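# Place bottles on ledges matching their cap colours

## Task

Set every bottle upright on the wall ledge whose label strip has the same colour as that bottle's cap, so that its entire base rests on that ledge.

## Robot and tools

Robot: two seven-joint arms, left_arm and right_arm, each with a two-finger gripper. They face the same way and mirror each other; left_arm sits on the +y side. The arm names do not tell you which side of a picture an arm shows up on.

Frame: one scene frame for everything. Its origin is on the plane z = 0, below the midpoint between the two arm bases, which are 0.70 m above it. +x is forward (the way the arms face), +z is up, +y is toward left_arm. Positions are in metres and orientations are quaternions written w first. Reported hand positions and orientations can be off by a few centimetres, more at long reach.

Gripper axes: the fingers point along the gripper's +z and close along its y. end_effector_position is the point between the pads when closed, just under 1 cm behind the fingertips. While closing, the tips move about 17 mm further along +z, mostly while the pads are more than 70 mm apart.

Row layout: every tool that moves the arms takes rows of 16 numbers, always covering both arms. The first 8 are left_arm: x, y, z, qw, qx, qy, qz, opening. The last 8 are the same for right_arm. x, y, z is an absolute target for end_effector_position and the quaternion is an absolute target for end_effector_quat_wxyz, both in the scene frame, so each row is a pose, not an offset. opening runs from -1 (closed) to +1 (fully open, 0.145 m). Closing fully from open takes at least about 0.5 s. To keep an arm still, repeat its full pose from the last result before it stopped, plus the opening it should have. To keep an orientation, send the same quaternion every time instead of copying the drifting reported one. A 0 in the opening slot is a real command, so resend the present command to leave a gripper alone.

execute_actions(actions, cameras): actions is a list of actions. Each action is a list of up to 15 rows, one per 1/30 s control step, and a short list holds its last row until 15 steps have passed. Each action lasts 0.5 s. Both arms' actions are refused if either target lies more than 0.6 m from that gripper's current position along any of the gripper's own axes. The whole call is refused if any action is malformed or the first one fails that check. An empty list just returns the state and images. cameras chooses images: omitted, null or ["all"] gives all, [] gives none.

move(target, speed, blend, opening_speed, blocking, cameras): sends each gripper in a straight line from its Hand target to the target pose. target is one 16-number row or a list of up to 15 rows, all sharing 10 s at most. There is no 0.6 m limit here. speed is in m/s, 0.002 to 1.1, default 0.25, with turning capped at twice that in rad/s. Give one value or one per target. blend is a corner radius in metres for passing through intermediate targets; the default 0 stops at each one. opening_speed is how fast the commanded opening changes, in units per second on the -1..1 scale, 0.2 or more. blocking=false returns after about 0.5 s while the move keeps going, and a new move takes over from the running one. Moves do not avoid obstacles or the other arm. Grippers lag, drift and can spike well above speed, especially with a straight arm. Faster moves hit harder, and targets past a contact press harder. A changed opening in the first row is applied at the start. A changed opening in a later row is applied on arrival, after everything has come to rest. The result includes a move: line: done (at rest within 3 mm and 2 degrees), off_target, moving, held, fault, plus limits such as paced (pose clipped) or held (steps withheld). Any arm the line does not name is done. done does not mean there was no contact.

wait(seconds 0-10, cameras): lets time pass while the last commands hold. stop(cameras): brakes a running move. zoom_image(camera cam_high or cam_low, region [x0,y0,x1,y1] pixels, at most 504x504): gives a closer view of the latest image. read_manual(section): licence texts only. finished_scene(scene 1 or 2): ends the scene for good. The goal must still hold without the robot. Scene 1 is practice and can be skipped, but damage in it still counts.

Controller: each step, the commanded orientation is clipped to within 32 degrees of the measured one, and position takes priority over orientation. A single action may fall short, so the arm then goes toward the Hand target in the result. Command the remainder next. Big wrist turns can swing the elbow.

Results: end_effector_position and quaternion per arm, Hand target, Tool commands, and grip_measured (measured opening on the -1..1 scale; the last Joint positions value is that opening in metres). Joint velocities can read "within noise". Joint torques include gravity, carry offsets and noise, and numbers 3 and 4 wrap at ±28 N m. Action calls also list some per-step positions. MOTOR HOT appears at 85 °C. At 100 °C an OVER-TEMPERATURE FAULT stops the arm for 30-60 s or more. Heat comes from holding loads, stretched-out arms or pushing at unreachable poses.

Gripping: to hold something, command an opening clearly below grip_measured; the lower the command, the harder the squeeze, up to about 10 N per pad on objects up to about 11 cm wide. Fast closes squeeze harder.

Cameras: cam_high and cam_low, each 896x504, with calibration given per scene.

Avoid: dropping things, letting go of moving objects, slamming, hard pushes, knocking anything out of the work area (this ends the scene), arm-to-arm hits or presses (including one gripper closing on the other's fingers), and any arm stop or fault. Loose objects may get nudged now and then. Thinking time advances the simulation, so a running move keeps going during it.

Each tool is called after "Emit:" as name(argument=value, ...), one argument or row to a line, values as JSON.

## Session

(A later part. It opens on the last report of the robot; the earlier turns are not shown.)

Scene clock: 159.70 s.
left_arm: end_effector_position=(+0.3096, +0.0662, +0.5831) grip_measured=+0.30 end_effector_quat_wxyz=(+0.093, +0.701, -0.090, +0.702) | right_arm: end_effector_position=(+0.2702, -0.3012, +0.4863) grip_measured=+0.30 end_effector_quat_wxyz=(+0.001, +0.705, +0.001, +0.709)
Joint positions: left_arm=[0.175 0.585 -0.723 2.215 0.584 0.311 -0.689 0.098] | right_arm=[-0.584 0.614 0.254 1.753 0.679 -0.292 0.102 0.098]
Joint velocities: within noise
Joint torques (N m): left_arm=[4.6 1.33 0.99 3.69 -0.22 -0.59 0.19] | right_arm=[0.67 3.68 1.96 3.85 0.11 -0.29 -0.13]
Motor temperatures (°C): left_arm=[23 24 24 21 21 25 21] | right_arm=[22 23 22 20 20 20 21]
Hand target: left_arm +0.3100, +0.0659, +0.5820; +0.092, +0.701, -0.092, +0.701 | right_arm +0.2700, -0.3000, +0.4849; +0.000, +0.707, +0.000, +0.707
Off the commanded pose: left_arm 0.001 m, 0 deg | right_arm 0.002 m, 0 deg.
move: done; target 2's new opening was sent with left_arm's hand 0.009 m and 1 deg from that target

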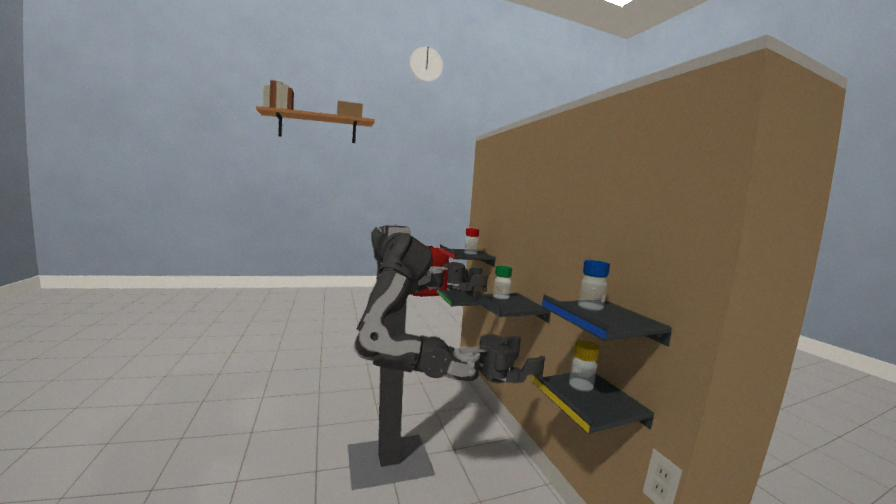

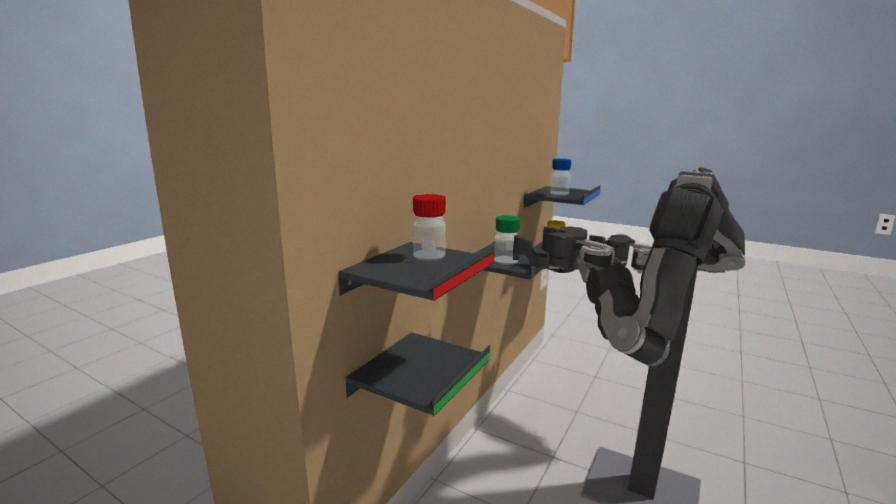

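Emit:
move(
  target=[
    [0.402,0.041,0.579,0.0923,0.701,-0.0923,0.701,0.3,0.27,-0.3,0.485,0,0.7071,0,0.7071,0.3],
    [0.402,0.041,0.579,0.0923,0.701,-0.0923,0.701,-1,0.27,-0.3,0.485,0,0.7071,0,0.7071,0.3],
    [0.402,0.041,0.612,0.0923,0.701,-0.0923,0.701,-1,0.27,-0.3,0.485,0,0.7071,0,0.7071,0.3],
  ],
  speed=0.12,
  opening_speed=2,
)

Emit:
zoom_image(
  camera="cam_low",
  region=[440, 160, 620, 310],
)

Scene clock: 174.90 s.
left_arm: end_effector_position=(+0.4021, +0.0404, +0.6099) grip_measured=-0.37 end_effector_quat_wxyz=(+0.092, +0.703, -0.096, +0.699) | right_arm: end_effector_position=(+0.2702, -0.3012, +0.4863) grip_measured=+0.30 end_effector_quat_wxyz=(+0.001, +0.705, +0.001, +0.709)
Joint positions: left_arm=[0.577 0.358 -0.715 1.816 0.686 0.423 -0.573 0.048] | right_arm=[-0.584 0.614 0.254 1.753 0.679 -0.292 0.102 0.098]
Joint velocities: within noise
Joint torques (N m): left_arm=[7.79 -0.51 2.28 4.85 -0.17 -0.67 -0.05] | right_arm=[0.54 3.55 1.87 3.86 0.12 -0.31 -0.13]
Motor temperatures (°C): left_arm=[23 23 24 22 21 25 21] | right_arm=[21 23 22 20 20 20 21]
Hand target: left_arm +0.4020, +0.0410, +0.6120; +0.092, +0.701, -0.092, +0.701 | right_arm +0.2700, -0.3000, +0.4849; +0.000, +0.707, +0.000, +0.707
Off the commanded pose: left_arm 0.002 m, 1 deg | right_arm 0.002 m, 0 deg.
move: done

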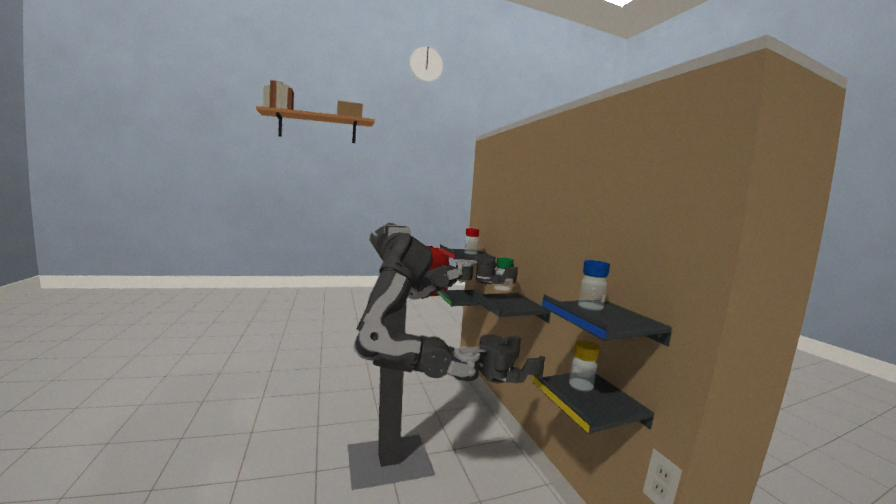

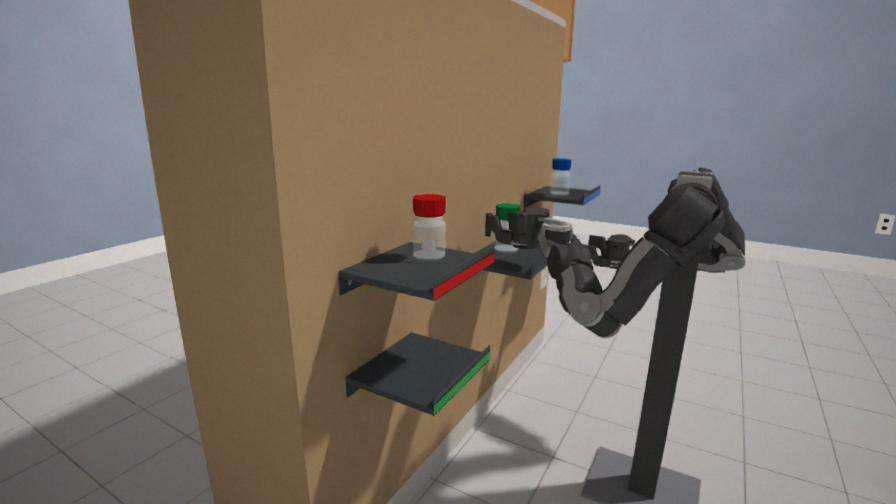

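Scaled by 2.800 from the camera's 896x504 image, which has a finer 1280x720 frame.

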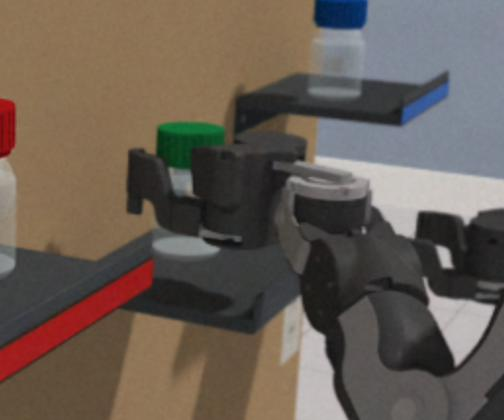

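Emit:
move(
  target=[
    [0.31,0.1,0.615,0.0923,0.701,-0.0923,0.701,-1,0.27,-0.3,0.485,0,0.7071,0,0.7071,0.3],
    [0.33,0.2,0.53,0.0616,0.7044,-0.0616,0.7044,-1,0.27,-0.3,0.485,0,0.7071,0,0.7071,0.3],
    [0.402,0.3,0.515,0,0.7071,0,0.7071,-1,0.27,-0.3,0.485,0,0.7071,0,0.7071,0.3],
    [0.402,0.365,0.515,0,0.7071,0,0.7071,-1,0.27,-0.3,0.485,0,0.7071,0,0.7071,0.3],
    [0.402,0.365,0.499,0,0.7071,0,0.7071,-1,0.27,-0.3,0.485,0,0.7071,0,0.7071,0.3],
    [0.402,0.365,0.482,0,0.7071,0,0.7071,-1,0.27,-0.3,0.485,0,0.7071,0,0.7071,0.3],
  ],
  speed=[0.15,0.2,0.2,0.15,0.08,0.03],
  blend=[0.03,0.03,0.02,0.01,0,0],
)

Emit:
zoom_image(
  camera="cam_low",
  region=[340, 240, 540, 420],
)

Scene clock: 203.83 s.
left_arm: end_effector_position=(+0.4032, +0.3677, +0.4917) grip_measured=-0.37 end_effector_quat_wxyz=(-0.004, +0.696, +0.001, +0.718) | right_arm: end_effector_position=(+0.2702, -0.3012, +0.4863) grip_measured=+0.30 end_effector_quat_wxyz=(+0.001, +0.705, +0.001, +0.709)
Joint positions: left_arm=[0.276 0.823 -0.285 0.992 0.916 -0.34 0.25 0.048] | right_arm=[-0.584 0.614 0.254 1.753 0.679 -0.292 0.102 0.098]
Joint velocities: within noise
Joint torques (N m): left_arm=[5.34 5.16 0.5 2.07 0.19 -0.18 0.16] | right_arm=[0.67 3.71 1.89 3.96 0.11 -0.3 -0.16]
Motor temperatures (°C): left_arm=[25 22 24 23 21 25 21] | right_arm=[21 23 22 21 20 20 21]
Hand target: left_arm +0.4018, +0.3650, +0.4820; +0.000, +0.707, +0.000, +0.707 | right_arm +0.2700, -0.3000, +0.4850; +0.000, +0.707, +0.000, +0.707
Off the commanded pose: left_arm 0.010 m, 2 deg | right_arm 0.002 m, 0 deg.
move: off_target (left_arm); blend cut to 0.008 m at target 4

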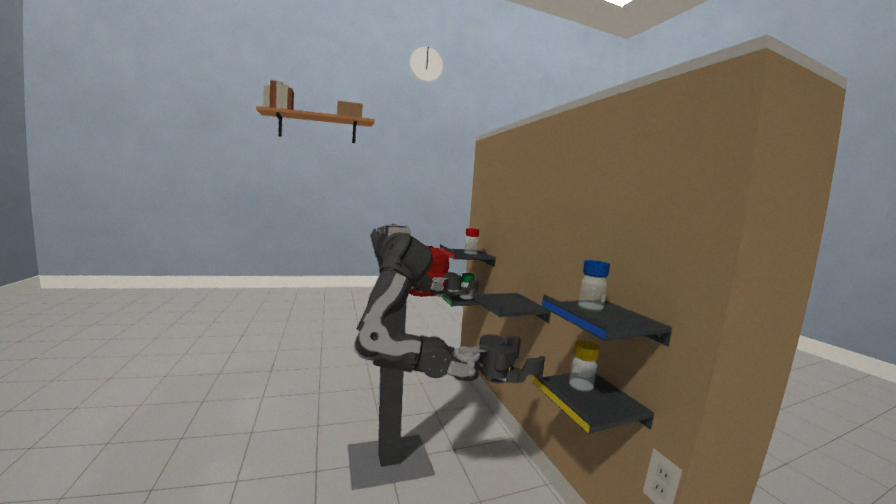

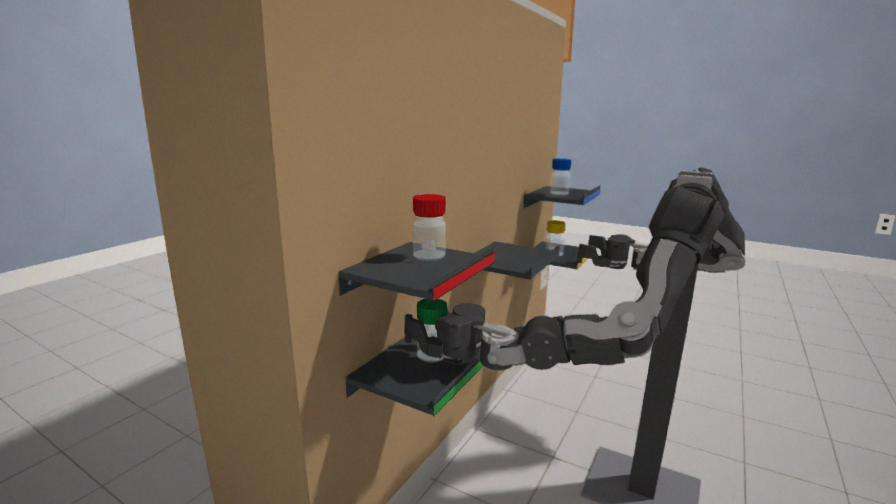

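Scaled by 2.520 from the camera's 896x504 image, which has a finer 1280x720 frame.

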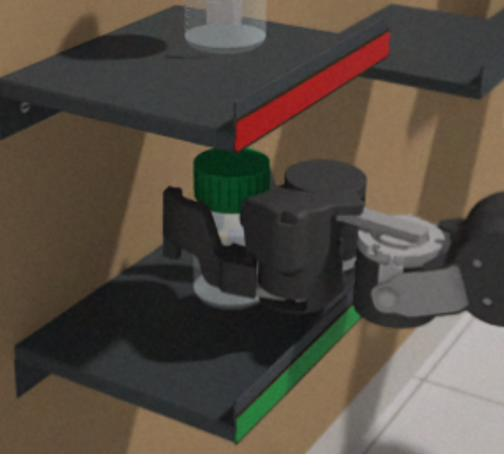

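Contact. Relax, release, retreat.

Emit:
move(
  target=[
    [0.402,0.365,0.488,0,0.7071,0,0.7071,-1,0.27,-0.3,0.485,0,0.7071,0,0.7071,0.3],
    [0.402,0.365,0.488,0,0.7071,0,0.7071,0.3,0.27,-0.3,0.485,0,0.7071,0,0.7071,0.3],
    [0.3,0.35,0.493,0,0.7071,0,0.7071,0.3,0.27,-0.3,0.485,0,0.7071,0,0.7071,0.3],
  ],
  speed=[0.05,0.05,0.12],
  opening_speed=2,
)

Emit:
zoom_image(
  camera="cam_low",
  region=[340, 140, 640, 420],
)

Scene clock: 216.53 s.
left_arm: end_effector_position=(+0.2998, +0.3497, +0.4921) grip_measured=+0.30 end_effector_quat_wxyz=(+0.001, +0.709, -0.002, +0.706) | right_arm: end_effector_position=(+0.2702, -0.3012, +0.4863) grip_measured=+0.30 end_effector_quat_wxyz=(+0.001, +0.705, +0.001, +0.709)
Joint positions: left_arm=[-0.48 0.961 0.076 1.53 0.995 -0.436 0.089 0.098] | right_arm=[-0.584 0.614 0.254 1.753 0.679 -0.292 0.102 0.098]
Joint velocities: within noise
Joint torques (N m): left_arm=[2.55 5.68 2.91 3.52 0.16 -0.68 -0.05] | right_arm=[0.65 3.57 1.99 3.86 0.13 -0.26 -0.14]
Motor temperatures (°C): left_arm=[24 23 23 22 21 25 21] | right_arm=[21 23 22 21 20 20 21]
Hand target: left_arm +0.3000, +0.3500, +0.4930; +0.000, +0.707, +0.000, +0.707 | right_arm +0.2700, -0.3000, +0.4850; +0.000, +0.707, +0.000, +0.707
Off the commanded pose: left_arm 0.001 m, 0 deg | right_arm 0.002 m, 0 deg.
move: done; target 2's new opening was sent with left_arm's hand 0.004 m and 1 deg from that target

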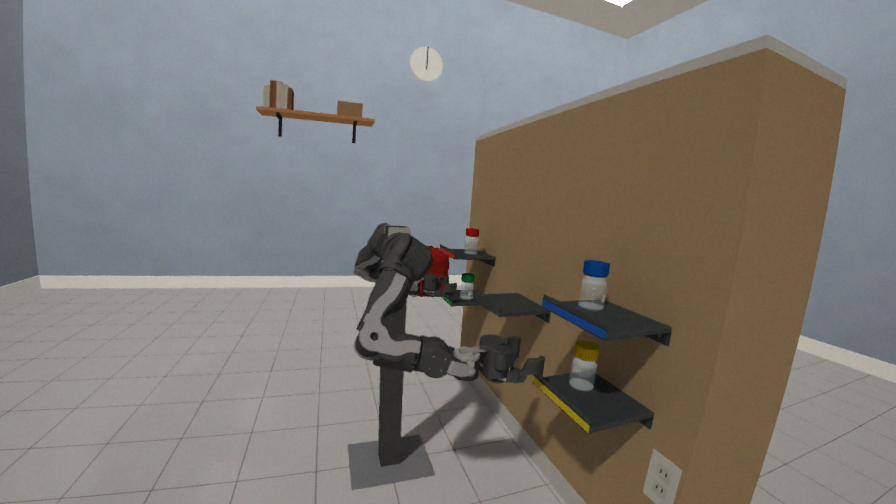

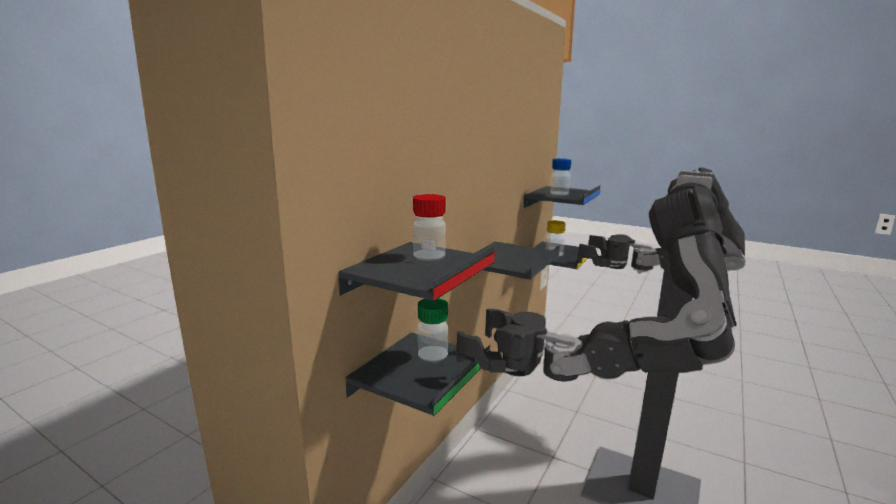

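Scaled by 1.680 from the camera's 896x504 image, which has a finer 1280x720 frame.

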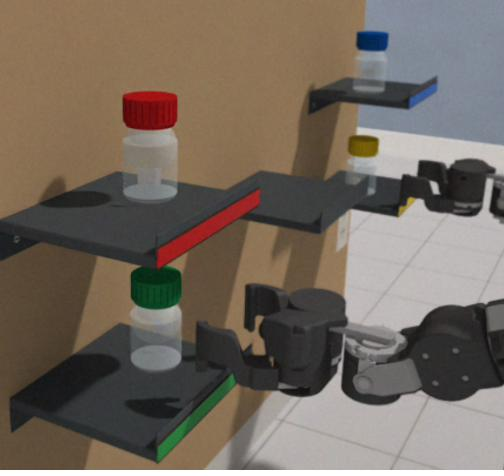

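Emit:
finished_scene(
  scene=2,
)

The scene is finished: the task was done.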